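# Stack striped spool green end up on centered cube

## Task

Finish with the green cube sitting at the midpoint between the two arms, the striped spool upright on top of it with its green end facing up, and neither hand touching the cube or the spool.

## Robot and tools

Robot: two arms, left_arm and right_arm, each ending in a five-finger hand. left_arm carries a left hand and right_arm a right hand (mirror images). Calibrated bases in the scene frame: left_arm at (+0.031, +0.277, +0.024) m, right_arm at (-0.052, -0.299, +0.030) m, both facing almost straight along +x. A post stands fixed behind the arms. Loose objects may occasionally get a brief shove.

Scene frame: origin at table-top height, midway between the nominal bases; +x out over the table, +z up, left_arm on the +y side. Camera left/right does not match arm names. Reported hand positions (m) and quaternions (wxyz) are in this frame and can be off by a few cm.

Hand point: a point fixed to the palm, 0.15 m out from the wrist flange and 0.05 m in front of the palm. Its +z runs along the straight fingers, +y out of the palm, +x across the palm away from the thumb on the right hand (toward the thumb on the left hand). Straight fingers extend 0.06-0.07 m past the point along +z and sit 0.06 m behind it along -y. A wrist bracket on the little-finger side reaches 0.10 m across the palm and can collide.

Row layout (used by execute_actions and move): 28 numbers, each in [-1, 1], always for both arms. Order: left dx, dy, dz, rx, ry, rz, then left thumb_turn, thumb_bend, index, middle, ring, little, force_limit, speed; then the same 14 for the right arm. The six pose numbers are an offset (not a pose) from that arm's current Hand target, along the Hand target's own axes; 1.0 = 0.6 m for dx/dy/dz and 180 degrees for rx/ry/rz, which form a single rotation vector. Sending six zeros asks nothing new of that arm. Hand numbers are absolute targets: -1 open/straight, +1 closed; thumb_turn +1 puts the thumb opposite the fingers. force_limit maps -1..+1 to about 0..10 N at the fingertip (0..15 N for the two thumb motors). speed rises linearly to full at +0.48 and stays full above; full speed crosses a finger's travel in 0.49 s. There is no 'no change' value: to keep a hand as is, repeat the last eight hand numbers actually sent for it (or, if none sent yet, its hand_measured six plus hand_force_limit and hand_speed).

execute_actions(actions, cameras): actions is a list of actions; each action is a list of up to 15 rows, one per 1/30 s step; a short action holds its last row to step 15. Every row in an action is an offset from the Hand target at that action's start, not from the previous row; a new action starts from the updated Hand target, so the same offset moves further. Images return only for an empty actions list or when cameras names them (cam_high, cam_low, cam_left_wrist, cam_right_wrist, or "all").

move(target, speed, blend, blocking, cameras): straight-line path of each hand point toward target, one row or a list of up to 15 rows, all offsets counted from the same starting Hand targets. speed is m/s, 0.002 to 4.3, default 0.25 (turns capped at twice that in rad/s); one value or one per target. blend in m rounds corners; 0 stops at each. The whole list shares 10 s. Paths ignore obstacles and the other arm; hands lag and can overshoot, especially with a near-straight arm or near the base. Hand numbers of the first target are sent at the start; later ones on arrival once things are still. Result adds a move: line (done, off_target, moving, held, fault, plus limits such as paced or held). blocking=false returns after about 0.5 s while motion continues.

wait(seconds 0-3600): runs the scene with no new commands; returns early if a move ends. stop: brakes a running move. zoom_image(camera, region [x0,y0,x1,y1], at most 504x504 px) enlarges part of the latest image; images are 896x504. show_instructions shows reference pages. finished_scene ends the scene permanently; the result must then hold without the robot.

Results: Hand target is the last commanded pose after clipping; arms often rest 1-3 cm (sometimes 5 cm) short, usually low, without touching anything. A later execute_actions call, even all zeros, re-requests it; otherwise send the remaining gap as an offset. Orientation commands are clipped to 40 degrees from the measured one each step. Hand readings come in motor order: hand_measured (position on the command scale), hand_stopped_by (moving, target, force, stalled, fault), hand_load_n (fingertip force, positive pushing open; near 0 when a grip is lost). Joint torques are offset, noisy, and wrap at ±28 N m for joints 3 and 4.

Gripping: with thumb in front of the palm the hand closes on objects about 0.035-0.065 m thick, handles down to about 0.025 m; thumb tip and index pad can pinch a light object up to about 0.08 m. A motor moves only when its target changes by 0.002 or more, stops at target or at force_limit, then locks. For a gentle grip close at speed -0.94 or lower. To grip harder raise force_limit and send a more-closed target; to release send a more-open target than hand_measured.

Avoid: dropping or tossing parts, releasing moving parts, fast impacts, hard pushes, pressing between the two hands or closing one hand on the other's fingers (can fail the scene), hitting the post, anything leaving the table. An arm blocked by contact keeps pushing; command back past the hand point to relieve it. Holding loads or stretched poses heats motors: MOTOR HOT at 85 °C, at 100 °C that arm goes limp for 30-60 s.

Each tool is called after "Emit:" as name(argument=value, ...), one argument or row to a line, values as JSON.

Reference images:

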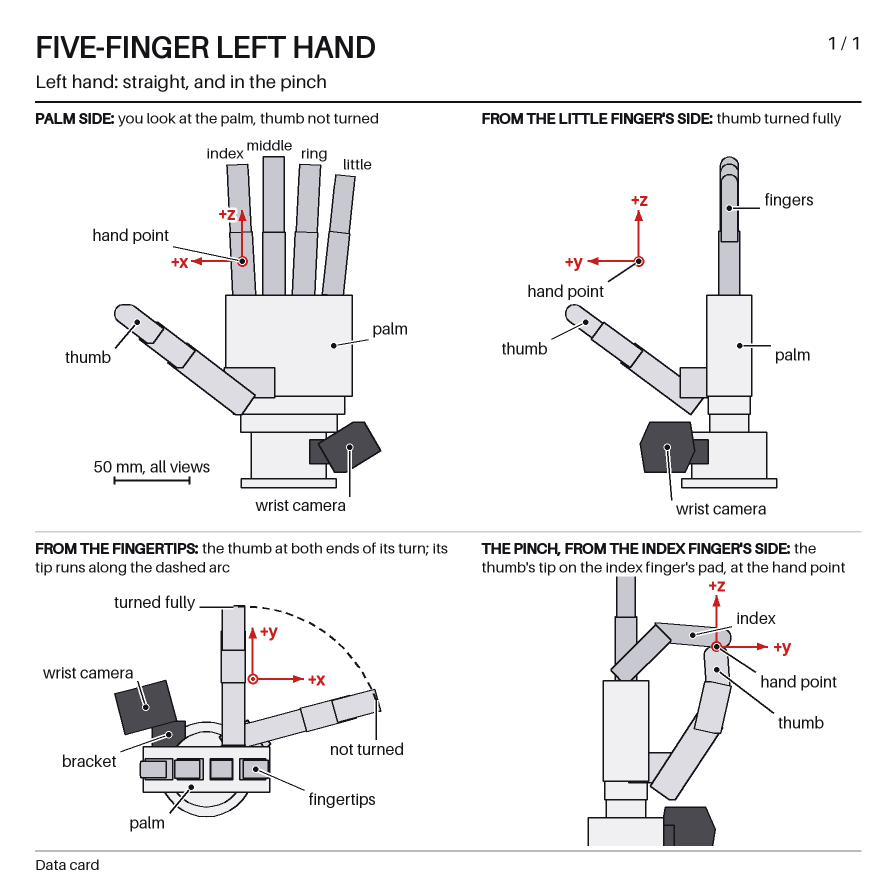

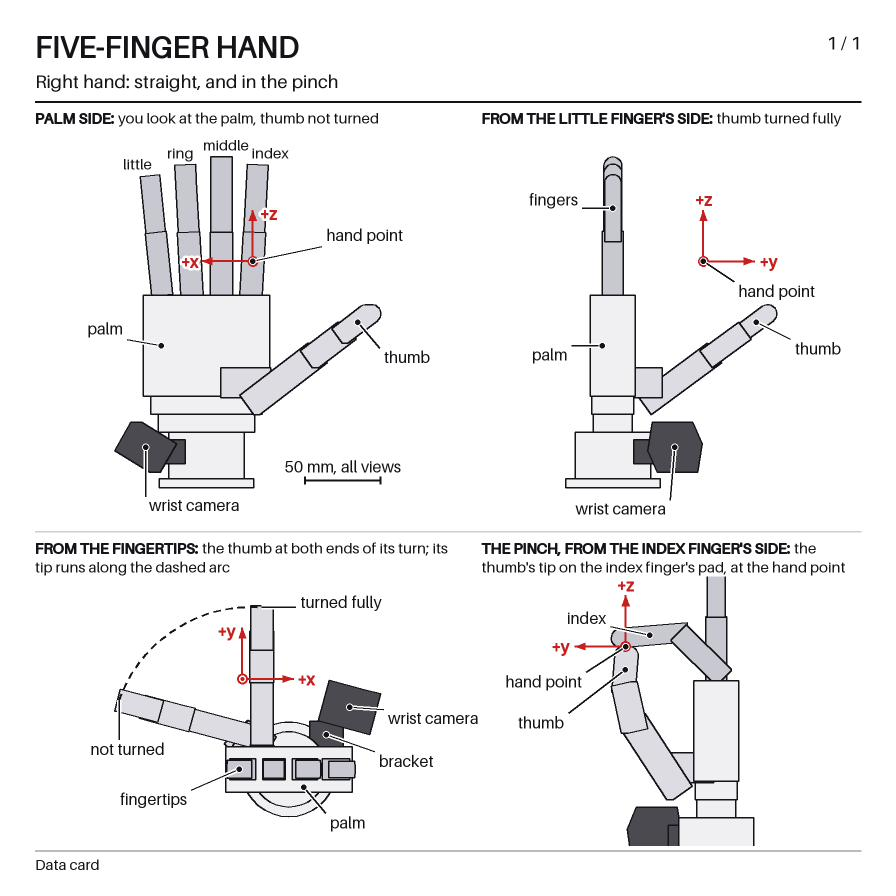

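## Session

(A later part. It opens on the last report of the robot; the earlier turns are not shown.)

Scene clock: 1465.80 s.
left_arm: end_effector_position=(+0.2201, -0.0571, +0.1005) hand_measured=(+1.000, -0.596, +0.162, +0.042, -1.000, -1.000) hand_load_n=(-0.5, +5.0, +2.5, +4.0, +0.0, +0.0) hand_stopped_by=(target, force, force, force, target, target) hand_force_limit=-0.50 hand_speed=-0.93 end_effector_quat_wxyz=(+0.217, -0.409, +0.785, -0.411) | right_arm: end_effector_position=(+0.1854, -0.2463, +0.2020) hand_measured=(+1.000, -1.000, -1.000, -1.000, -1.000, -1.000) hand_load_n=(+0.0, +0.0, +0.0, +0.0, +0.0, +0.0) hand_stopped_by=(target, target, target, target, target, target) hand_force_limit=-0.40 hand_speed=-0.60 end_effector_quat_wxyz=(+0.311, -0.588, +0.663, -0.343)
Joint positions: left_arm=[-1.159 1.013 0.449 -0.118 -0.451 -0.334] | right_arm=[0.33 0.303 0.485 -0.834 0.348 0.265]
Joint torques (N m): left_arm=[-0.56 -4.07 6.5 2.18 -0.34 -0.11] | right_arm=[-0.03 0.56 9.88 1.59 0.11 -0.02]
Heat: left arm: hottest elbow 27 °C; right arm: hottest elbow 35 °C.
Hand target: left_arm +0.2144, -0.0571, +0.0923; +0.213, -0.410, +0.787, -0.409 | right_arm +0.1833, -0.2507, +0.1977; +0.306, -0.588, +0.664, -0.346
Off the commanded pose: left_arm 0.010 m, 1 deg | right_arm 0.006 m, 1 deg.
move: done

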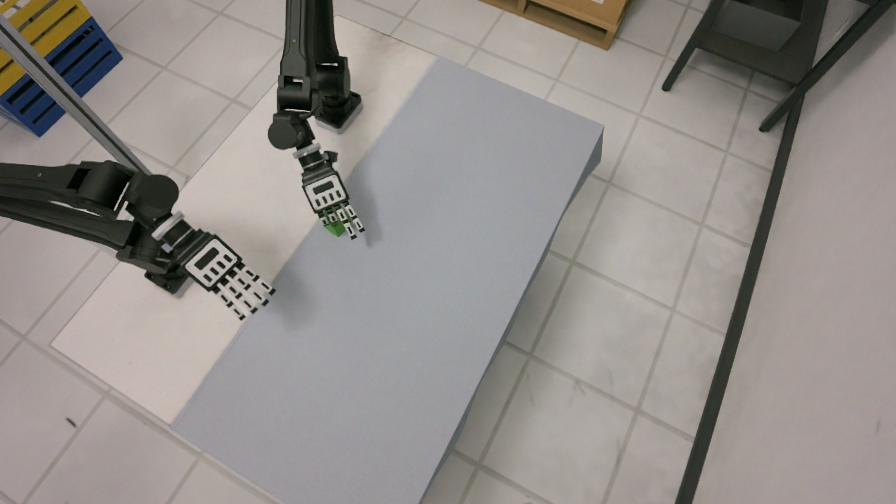

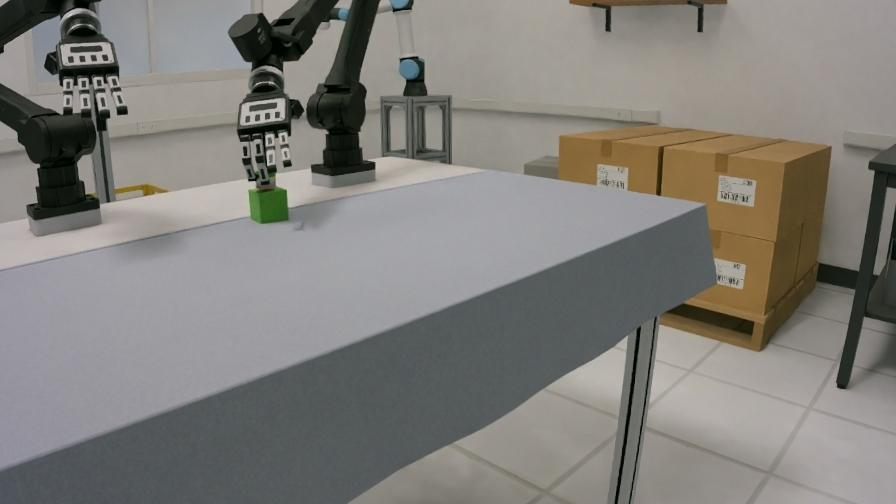

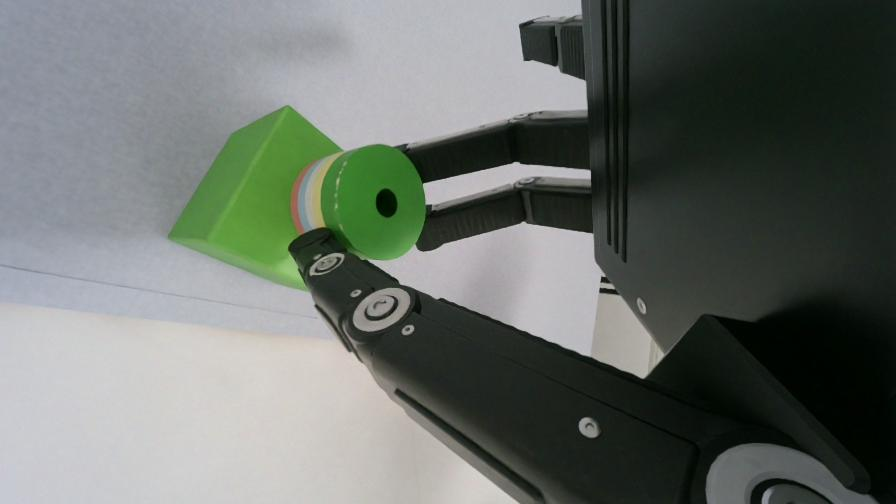

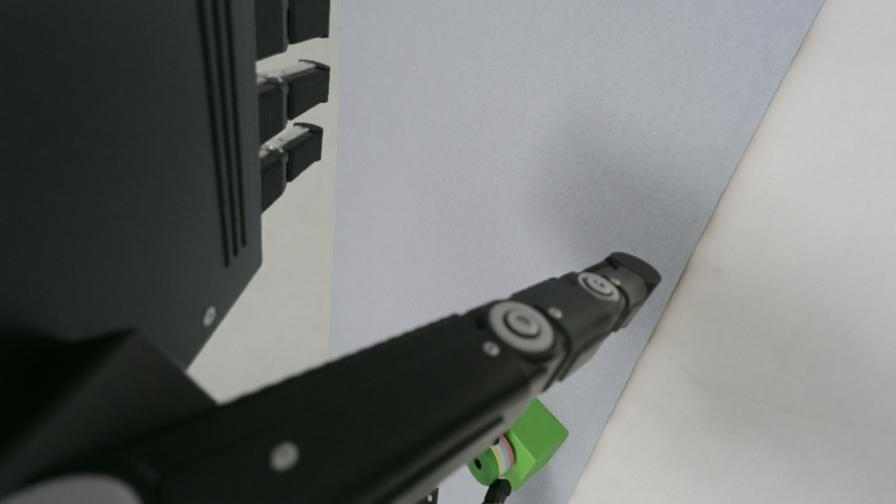

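Emit:
move(
  target=[-0.002,0.0102,0.006,0,0,0,1,-0.2,0.4,0.4,-1,-1,-0.5,-0.93,0,0,0,0,0,0,1,-1,-1,-1,-1,-1,-0.4,-0.6],
  speed=0.02,
  cameras=["cam_low","cam_left_wrist","cam_right_wrist"],
)

Emit:
zoom_image(
  camera="cam_low",
  region=[230, 140, 310, 230],
)

Emit:
zoom_image(
  camera="cam_right_wrist",
  region=[440, 400, 580, 504],
)

Scene clock: 1482.47 s.
left_arm: end_effector_position=(+0.2202, -0.0575, +0.0951) hand_measured=(+1.000, -0.596, +0.162, +0.042, -1.000, -1.000) hand_load_n=(-0.5, +5.0, +2.5, +4.0, +0.0, +0.0) hand_stopped_by=(target, force, force, force, target, target) hand_force_limit=-0.50 hand_speed=-0.93 end_effector_quat_wxyz=(+0.217, -0.409, +0.784, -0.413) | right_arm: end_effector_position=(+0.1854, -0.2463, +0.2020) hand_measured=(+1.000, -1.000, -1.000, -1.000, -1.000, -1.000) hand_load_n=(+0.0, +0.0, +0.0, +0.0, +0.0, +0.0) hand_stopped_by=(target, target, target, target, target, target) hand_force_limit=-0.40 hand_speed=-0.60 end_effector_quat_wxyz=(+0.311, -0.588, +0.663, -0.343)
Joint positions: left_arm=[-1.159 1.026 0.436 -0.088 -0.451 -0.334] | right_arm=[0.33 0.303 0.485 -0.834 0.348 0.265]
Joint torques (N m): left_arm=[-0.03 -3.78 6.2 2.22 -0.26 -0.06] | right_arm=[-0.09 0.5 9.87 1.61 0.11 -0.02]
Heat: left arm: hottest elbow 27 °C; right arm: hottest elbow 35 °C.
Hand target: left_arm +0.2146, -0.0558, +0.0851; +0.213, -0.410, +0.787, -0.409 | right_arm +0.1833, -0.2507, +0.1977; +0.306, -0.588, +0.664, -0.346
Off the commanded pose: left_arm 0.011 m, 1 deg | right_arm 0.006 m, 1 deg.
move: off_target (left_arm)

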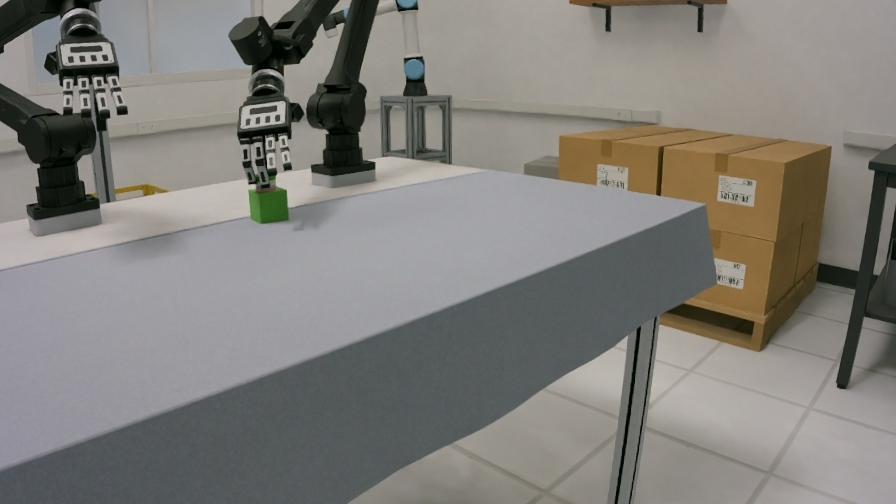

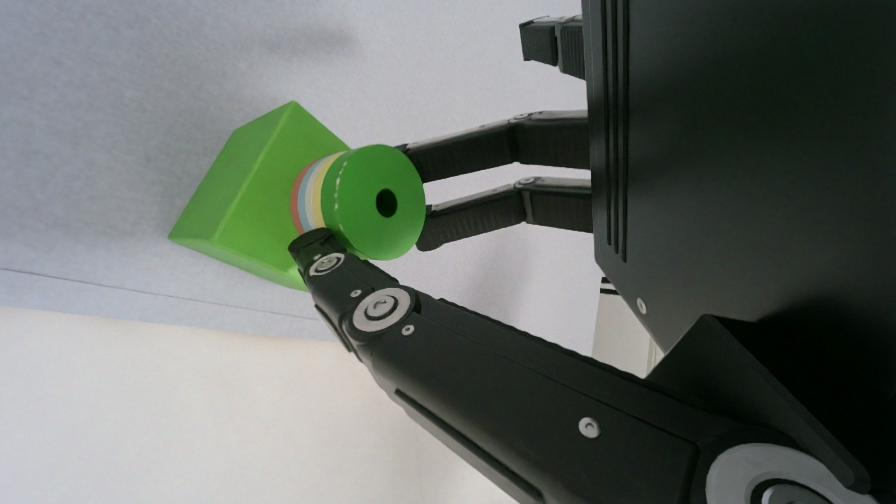

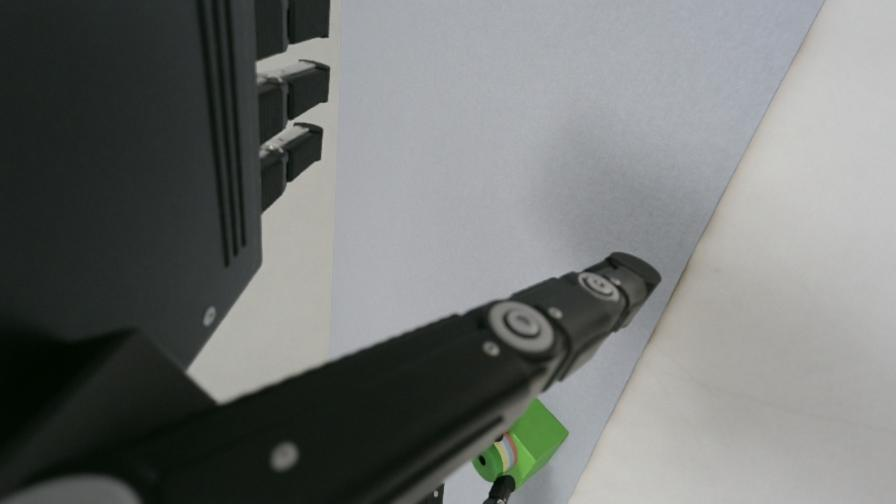

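Scaled by 5.600.

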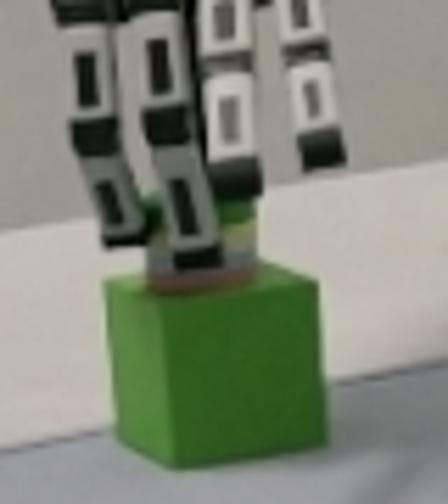

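Scaled by 3.600.

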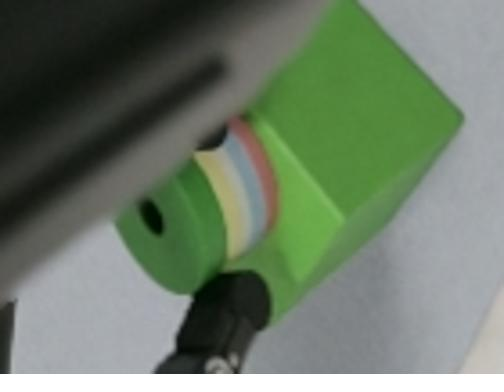

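Emit:
move(
  target=[0,0.0055,0.0038,0,0,0,1,-0.2,0.4,0.4,-1,-1,-0.5,-0.93,0,0,0,0,0,0,1,-1,-1,-1,-1,-1,-0.4,-0.6],
  speed=0.02,
  cameras=["cam_low","cam_left_wrist","cam_right_wrist","cam_high"],
)

Emit:
zoom_image(
  camera="cam_low",
  region=[230, 140, 310, 230],
)

Emit:
zoom_image(
  camera="cam_right_wrist",
  region=[440, 400, 580, 504],
)

Emit:
zoom_image(
  camera="cam_left_wrist",
  region=[120, 80, 460, 340],
)

Scene clock: 1493.60 s.
left_arm: end_effector_position=(+0.2211, -0.0596, +0.0949) hand_measured=(+1.000, -0.596, +0.162, +0.042, -1.000, -1.000) hand_load_n=(-1.0, +5.0, +2.5, +4.0, +0.0, -0.5) hand_stopped_by=(target, force, force, force, target, target) hand_force_limit=-0.50 hand_speed=-0.93 end_effector_quat_wxyz=(+0.217, -0.409, +0.782, -0.418) | right_arm: end_effector_position=(+0.1854, -0.2463, +0.2020) hand_measured=(+1.000, -1.000, -1.000, -1.000, -1.000, -1.000) hand_load_n=(+0.0, +0.0, +0.0, +0.0, +0.0, +0.0) hand_stopped_by=(target, target, target, target, target, target) hand_force_limit=-0.40 hand_speed=-0.60 end_effector_quat_wxyz=(+0.311, -0.588, +0.663, -0.343)
Joint positions: left_arm=[-1.159 1.032 0.433 -0.069 -0.451 -0.334] | right_arm=[0.33 0.303 0.485 -0.834 0.348 0.265]
Joint torques (N m): left_arm=[-0.15 -3.84 5.9 2.4 -0.26 -0.07] | right_arm=[-0.03 0.62 9.88 1.59 0.11 -0.02]
Heat: left arm: hottest elbow 27 °C; right arm: hottest elbow 35 °C.
Hand target: left_arm +0.2147, -0.0559, +0.0813; +0.213, -0.410, +0.787, -0.409 | right_arm +0.1833, -0.2507, +0.1977; +0.306, -0.588, +0.664, -0.346
Off the commanded pose: left_arm 0.016 m, 1 deg | right_arm 0.006 m, 1 deg.
move: off_target (left_arm)

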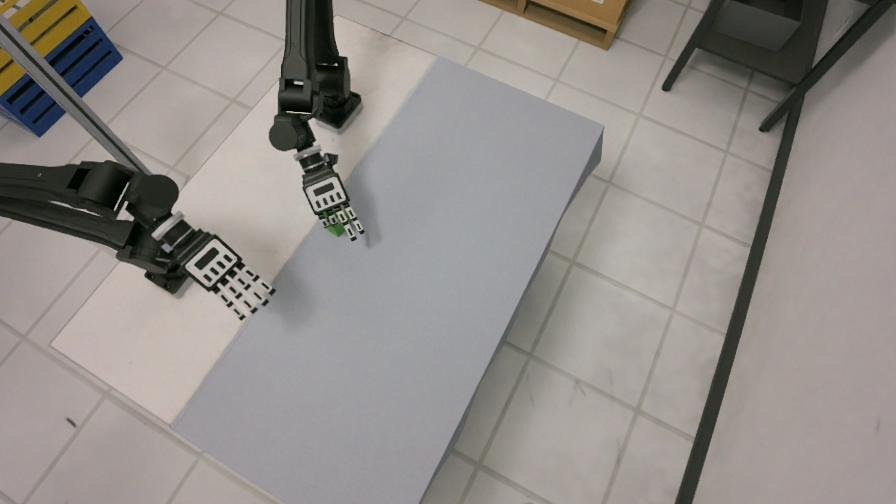

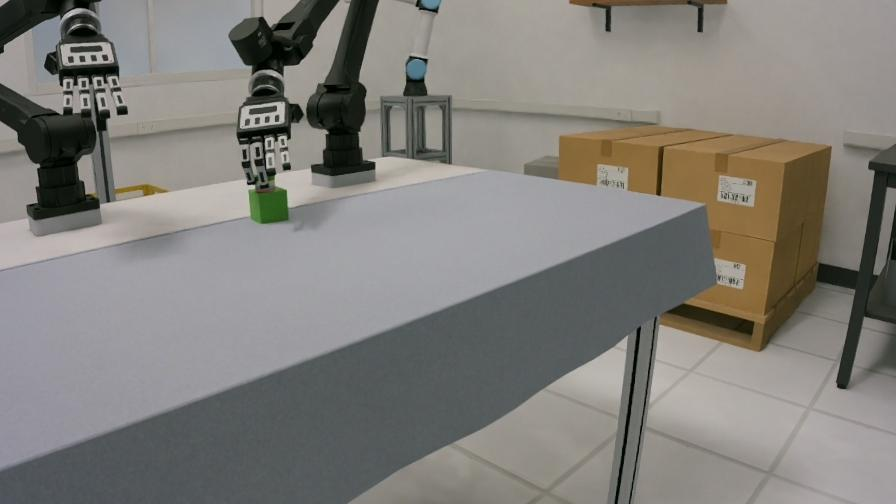

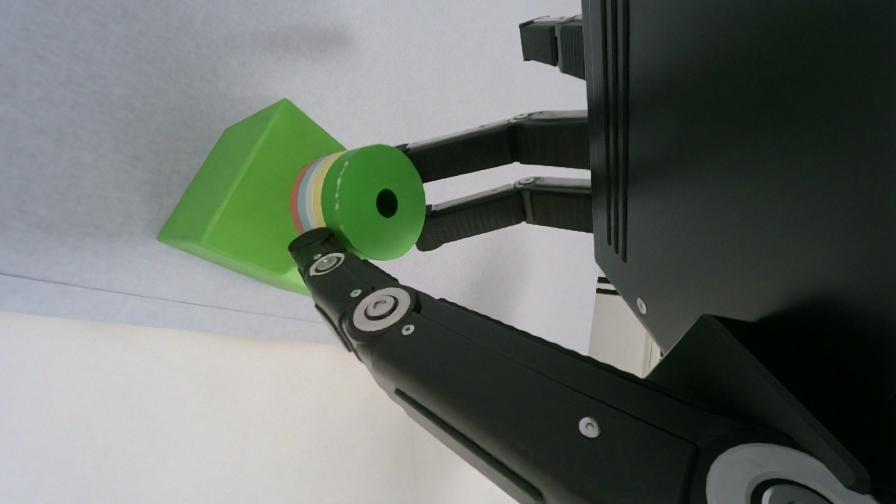

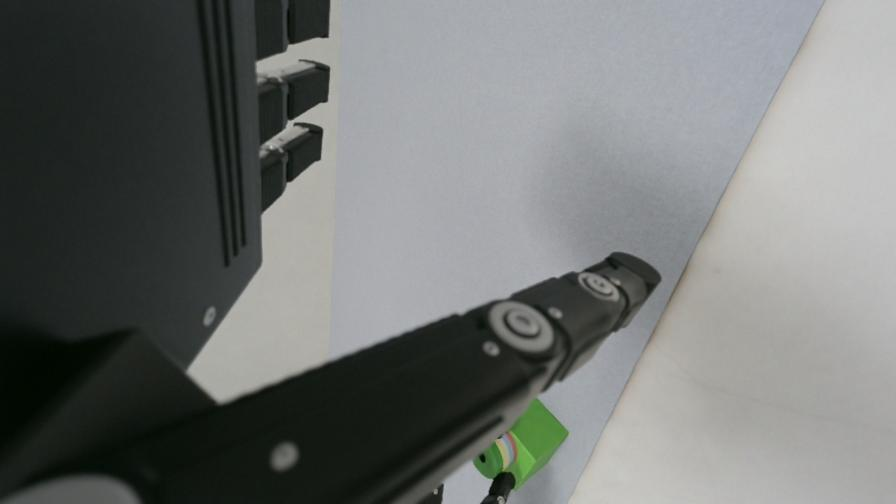

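Scaled by 5.600.

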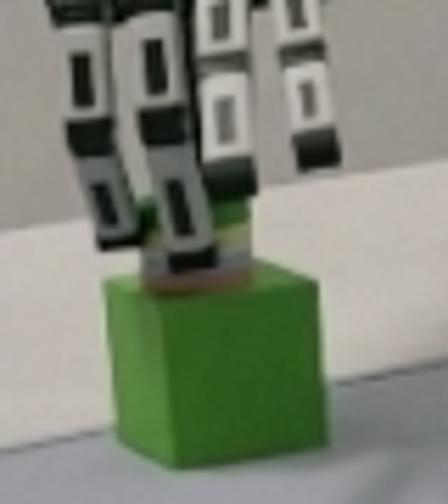

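Scaled by 3.600.

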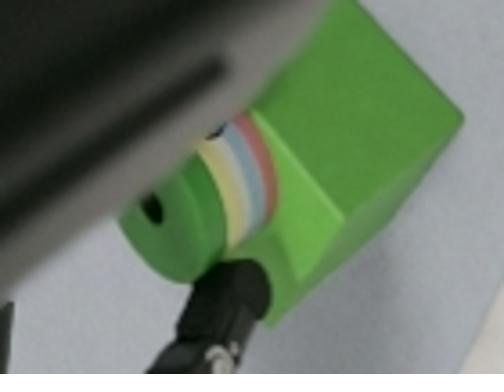

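Scaled by 1.482.

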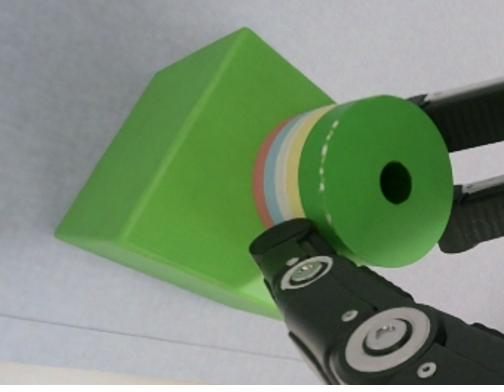

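Emit:
move(
  target=[0,-0.0068,-0.0048,0,0,0,1,-0.68,0.07,-0.05,-1,-1,-0.5,-0.94,0,0,0,0,0,0,1,-1,-1,-1,-1,-1,-0.4,-0.6],
  speed=0.02,
  cameras=["cam_low","cam_left_wrist","cam_right_wrist"],
)

Emit:
zoom_image(
  camera="cam_low",
  region=[230, 140, 310, 230],
)

Emit:
zoom_image(
  camera="cam_left_wrist",
  region=[120, 80, 460, 340],
)

Scene clock: 1516.40 s.
left_arm: end_effector_position=(+0.2211, -0.0596, +0.0948) hand_measured=(+1.000, -0.680, +0.070, -0.050, -1.000, -1.000) hand_load_n=(+0.0, +0.0, +0.0, +0.0, +0.0, +0.0) hand_stopped_by=(target, target, target, target, target, target) hand_force_limit=-0.50 hand_speed=-0.94 end_effector_quat_wxyz=(+0.217, -0.409, +0.782, -0.417) | right_arm: end_effector_position=(+0.1854, -0.2463, +0.2020) hand_measured=(+1.000, -1.000, -1.000, -1.000, -1.000, -1.000) hand_load_n=(+0.0, +0.0, +0.0, +0.0, +0.0, +0.0) hand_stopped_by=(target, target, target, target, target, target) hand_force_limit=-0.40 hand_speed=-0.60 end_effector_quat_wxyz=(+0.311, -0.588, +0.663, -0.343)
Joint positions: left_arm=[-1.159 1.032 0.433 -0.069 -0.451 -0.334] | right_arm=[0.33 0.303 0.485 -0.834 0.348 0.265]
Joint torques (N m): left_arm=[-0.03 -4.78 6.48 1.46 -0.28 -0.07] | right_arm=[-0.09 0.56 9.89 1.59 0.11 -0.02]
Heat: left arm: hottest elbow 28 °C; right arm: hottest elbow 35 °C.
Hand target: left_arm +0.2146, -0.0558, +0.0862; +0.213, -0.410, +0.787, -0.409 | right_arm +0.1833, -0.2507, +0.1977; +0.306, -0.588, +0.664, -0.346
Off the commanded pose: left_arm 0.011 m, 1 deg | right_arm 0.006 m, 1 deg.
move: off_target (left_arm)

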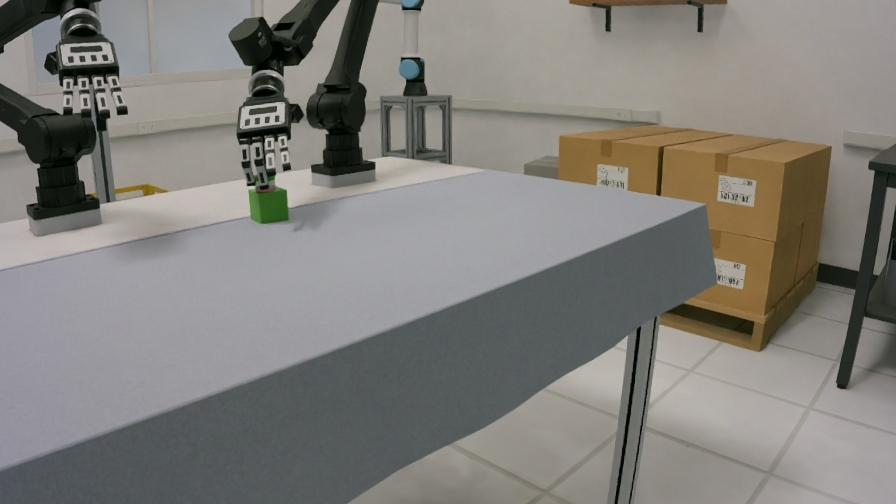

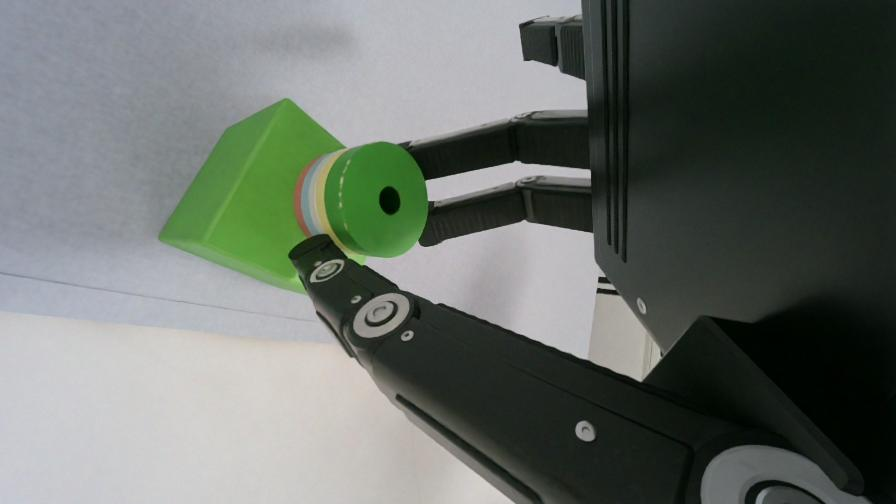

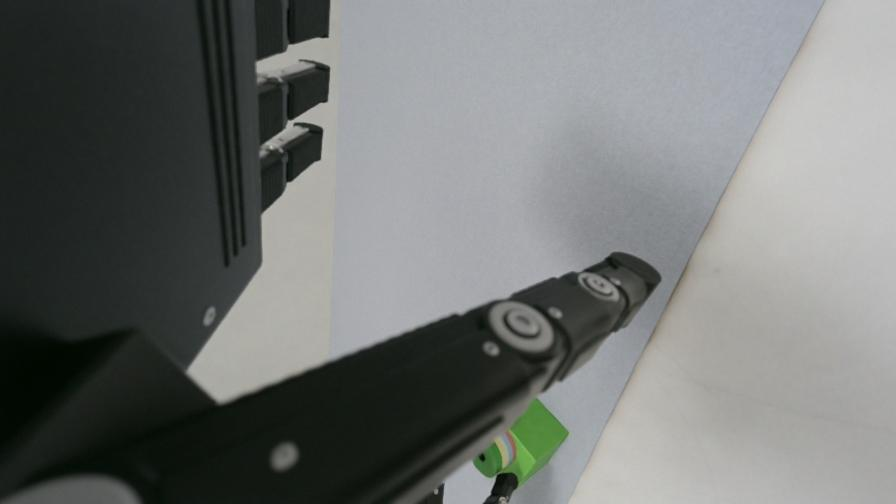

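Scaled by 5.600.

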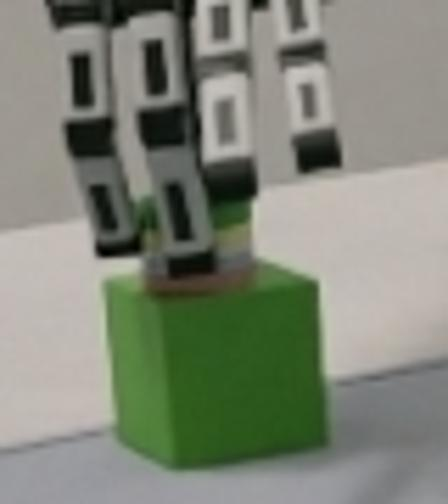

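Scaled by 1.482.

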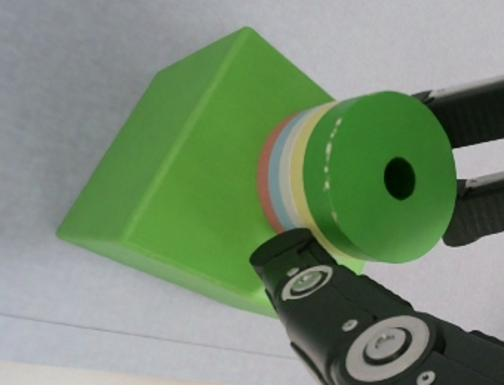

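Emit:
move(
  target=[0,0,0,0,0,0,1,-0.68,-0.8,-0.8,-1,-1,-0.5,-0.85,0,0,0,0,0,0,1,-1,-1,-1,-1,-1,-0.4,-0.6],
  speed=0.02,
  cameras=["cam_low","cam_left_wrist","cam_high"],
)

Emit:
zoom_image(
  camera="cam_low",
  region=[230, 140, 310, 230],
)

Emit:
zoom_image(
  camera="cam_left_wrist",
  region=[120, 80, 460, 340],
)

Scene clock: 1554.17 s.
left_arm: end_effector_position=(+0.2211, -0.0596, +0.0948) hand_measured=(+1.000, -0.680, -0.800, -0.800, -1.000, -1.000) hand_load_n=(+0.0, +0.0, +0.0, +0.0, +0.0, +0.0) hand_stopped_by=(target, target, target, target, target, target) hand_force_limit=-0.50 hand_speed=-0.85 end_effector_quat_wxyz=(+0.217, -0.409, +0.782, -0.417) | right_arm: end_effector_position=(+0.1854, -0.2463, +0.2020) hand_measured=(+1.000, -1.000, -1.000, -1.000, -1.000, -1.000) hand_load_n=(+0.0, +0.0, +0.0, +0.0, +0.0, +0.0) hand_stopped_by=(target, target, target, target, target, target) hand_force_limit=-0.40 hand_speed=-0.60 end_effector_quat_wxyz=(+0.311, -0.588, +0.663, -0.343)
Joint positions: left_arm=[-1.159 1.032 0.433 -0.069 -0.451 -0.334] | right_arm=[0.33 0.303 0.485 -0.834 0.348 0.265]
Joint torques (N m): left_arm=[-0.15 -4.89 6.56 1.51 -0.28 -0.07] | right_arm=[-0.03 0.56 9.89 1.59 0.11 -0.02]
Heat: left arm: hottest elbow 28 °C; right arm: hottest elbow 35 °C.
Hand target: left_arm +0.2146, -0.0558, +0.0862; +0.213, -0.410, +0.787, -0.409 | right_arm +0.1833, -0.2507, +0.1977; +0.306, -0.588, +0.664, -0.346
Off the commanded pose: left_arm 0.011 m, 1 deg | right_arm 0.006 m, 1 deg.
move: done
Images, in order (width x height): cam_high 896x504, cam_low 896x504, cam_left_wrist 896x504.

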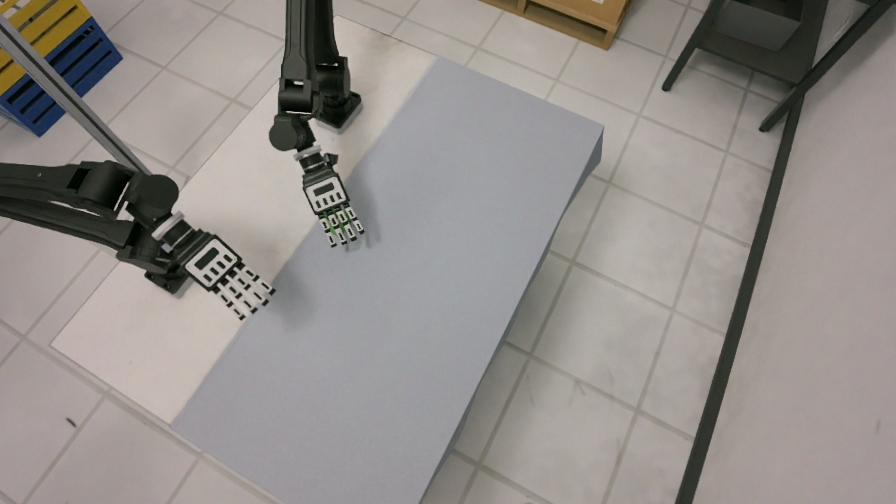

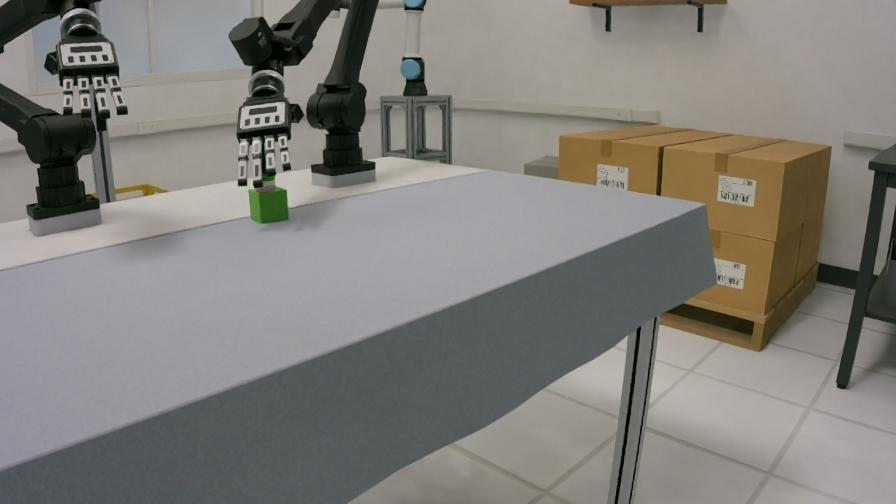

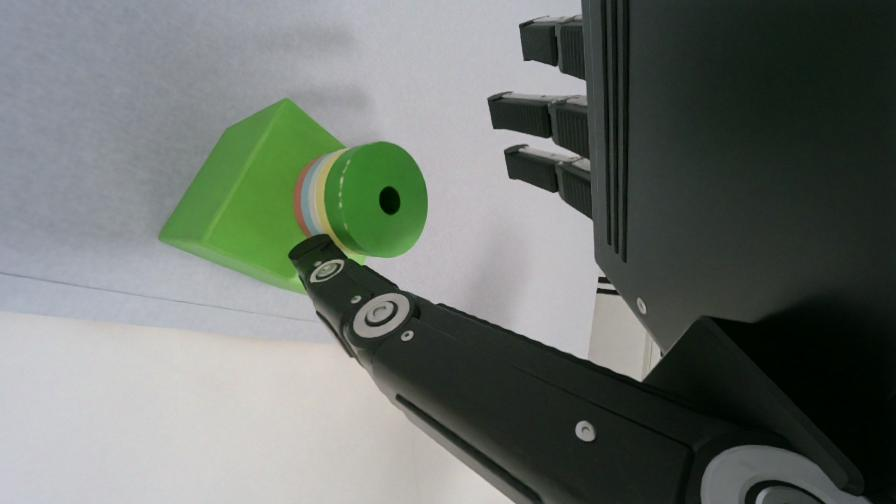

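Scaled by 5.600.

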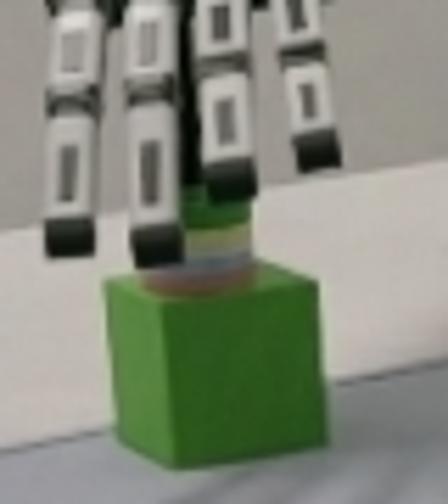

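Scaled by 1.482.

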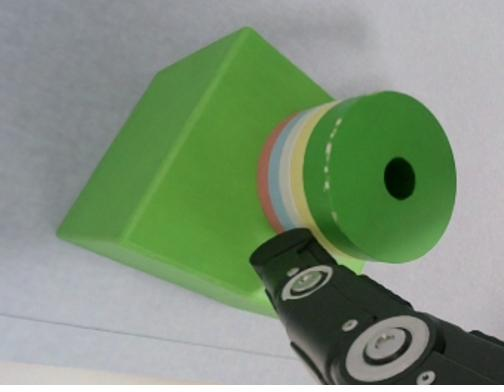

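Emit:
move(
  target=[0.0003,-0.0943,-0.0805,0,0,0,1,-0.68,-0.8,-0.8,-1,-1,-0.5,-0.85,0,0,0,0,0,0,1,-1,-1,-1,-1,-1,-0.4,-0.6],
  speed=0.05,
  cameras=["all"],
)

Scene clock: 1574.80 s.
left_arm: end_effector_position=(+0.2071, -0.0350, +0.1342) hand_measured=(+1.000, -0.680, -0.800, -0.800, -1.000, -1.000) hand_load_n=(+0.0, +0.0, +0.0, +0.0, +0.0, +0.0) hand_stopped_by=(target, target, target, target, target, target) hand_force_limit=-0.50 hand_speed=-0.85 end_effector_quat_wxyz=(+0.219, -0.407, +0.797, -0.387) | right_arm: end_effector_position=(+0.1854, -0.2463, +0.2020) hand_measured=(+1.000, -1.000, -1.000, -1.000, -1.000, -1.000) hand_load_n=(+0.0, +0.0, +0.0, +0.0, +0.0, +0.0) hand_stopped_by=(target, target, target, target, target, target) hand_force_limit=-0.40 hand_speed=-0.60 end_effector_quat_wxyz=(+0.311, -0.588, +0.663, -0.343)
Joint positions: left_arm=[-1.172 0.876 0.505 -0.369 -0.46 -0.343] | right_arm=[0.33 0.303 0.485 -0.834 0.348 0.265]
Joint torques (N m): left_arm=[-0.21 -4.48 11.45 1.06 -0.36 -0.08] | right_arm=[-0.09 0.56 9.88 1.59 0.11 -0.02]
Heat: left arm: hottest elbow 28 °C; right arm: hottest elbow 35 °C.
Hand target: left_arm +0.2087, -0.0519, +0.1602; +0.213, -0.410, +0.787, -0.409 | right_arm +0.1833, -0.2507, +0.1977; +0.306, -0.588, +0.664, -0.346
Off the commanded pose: left_arm 0.031 m, 3 deg | right_arm 0.006 m, 1 deg.
move: off_target (left_arm)

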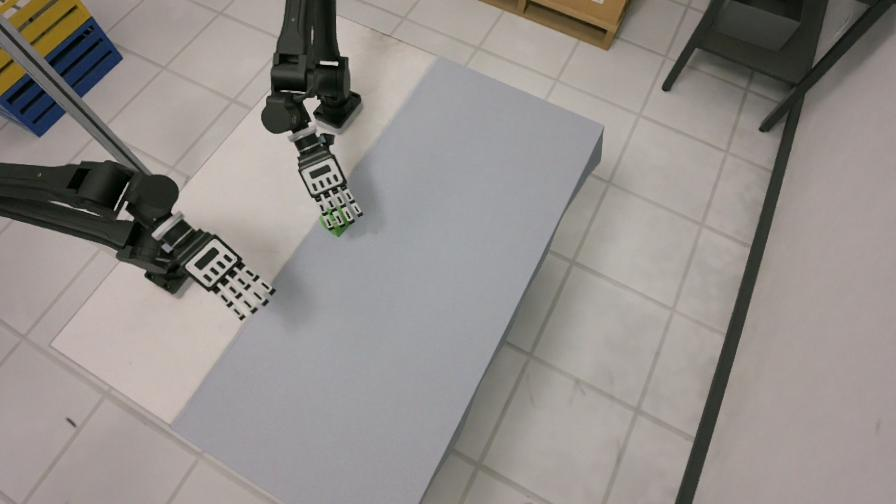

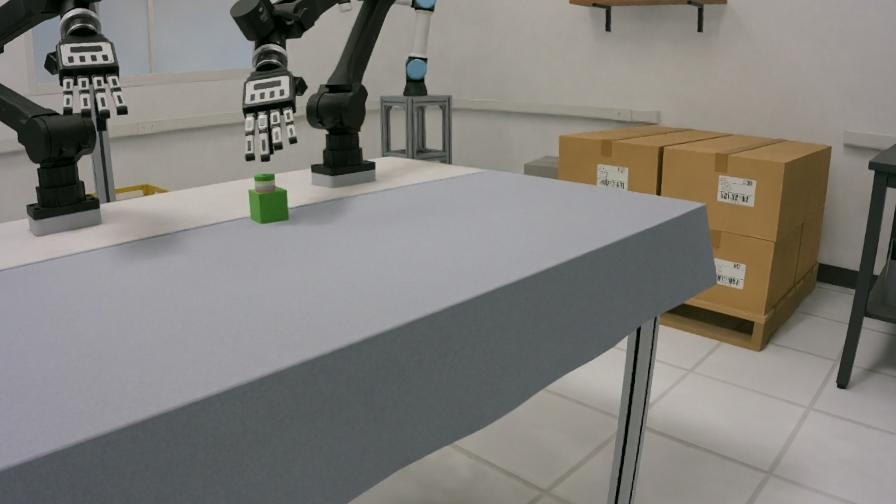

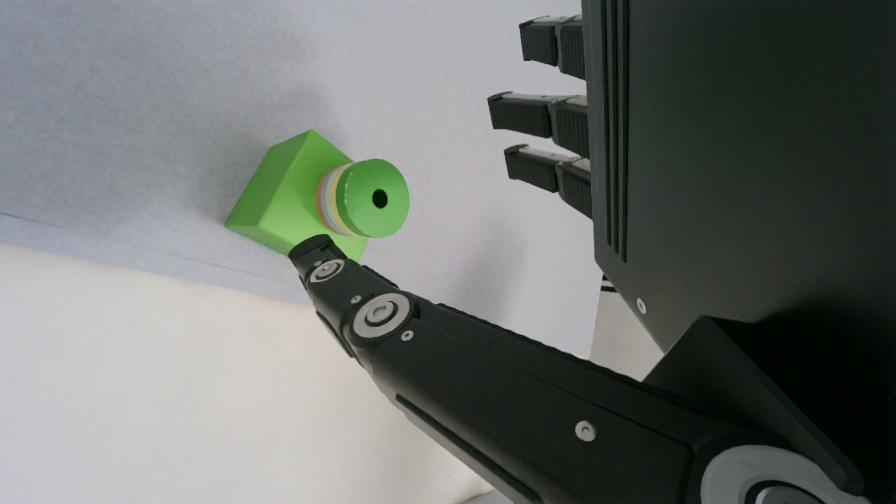

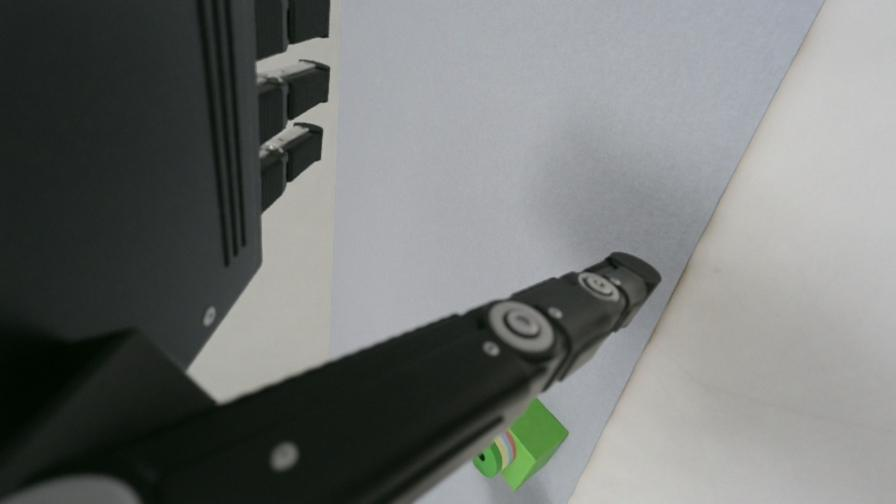

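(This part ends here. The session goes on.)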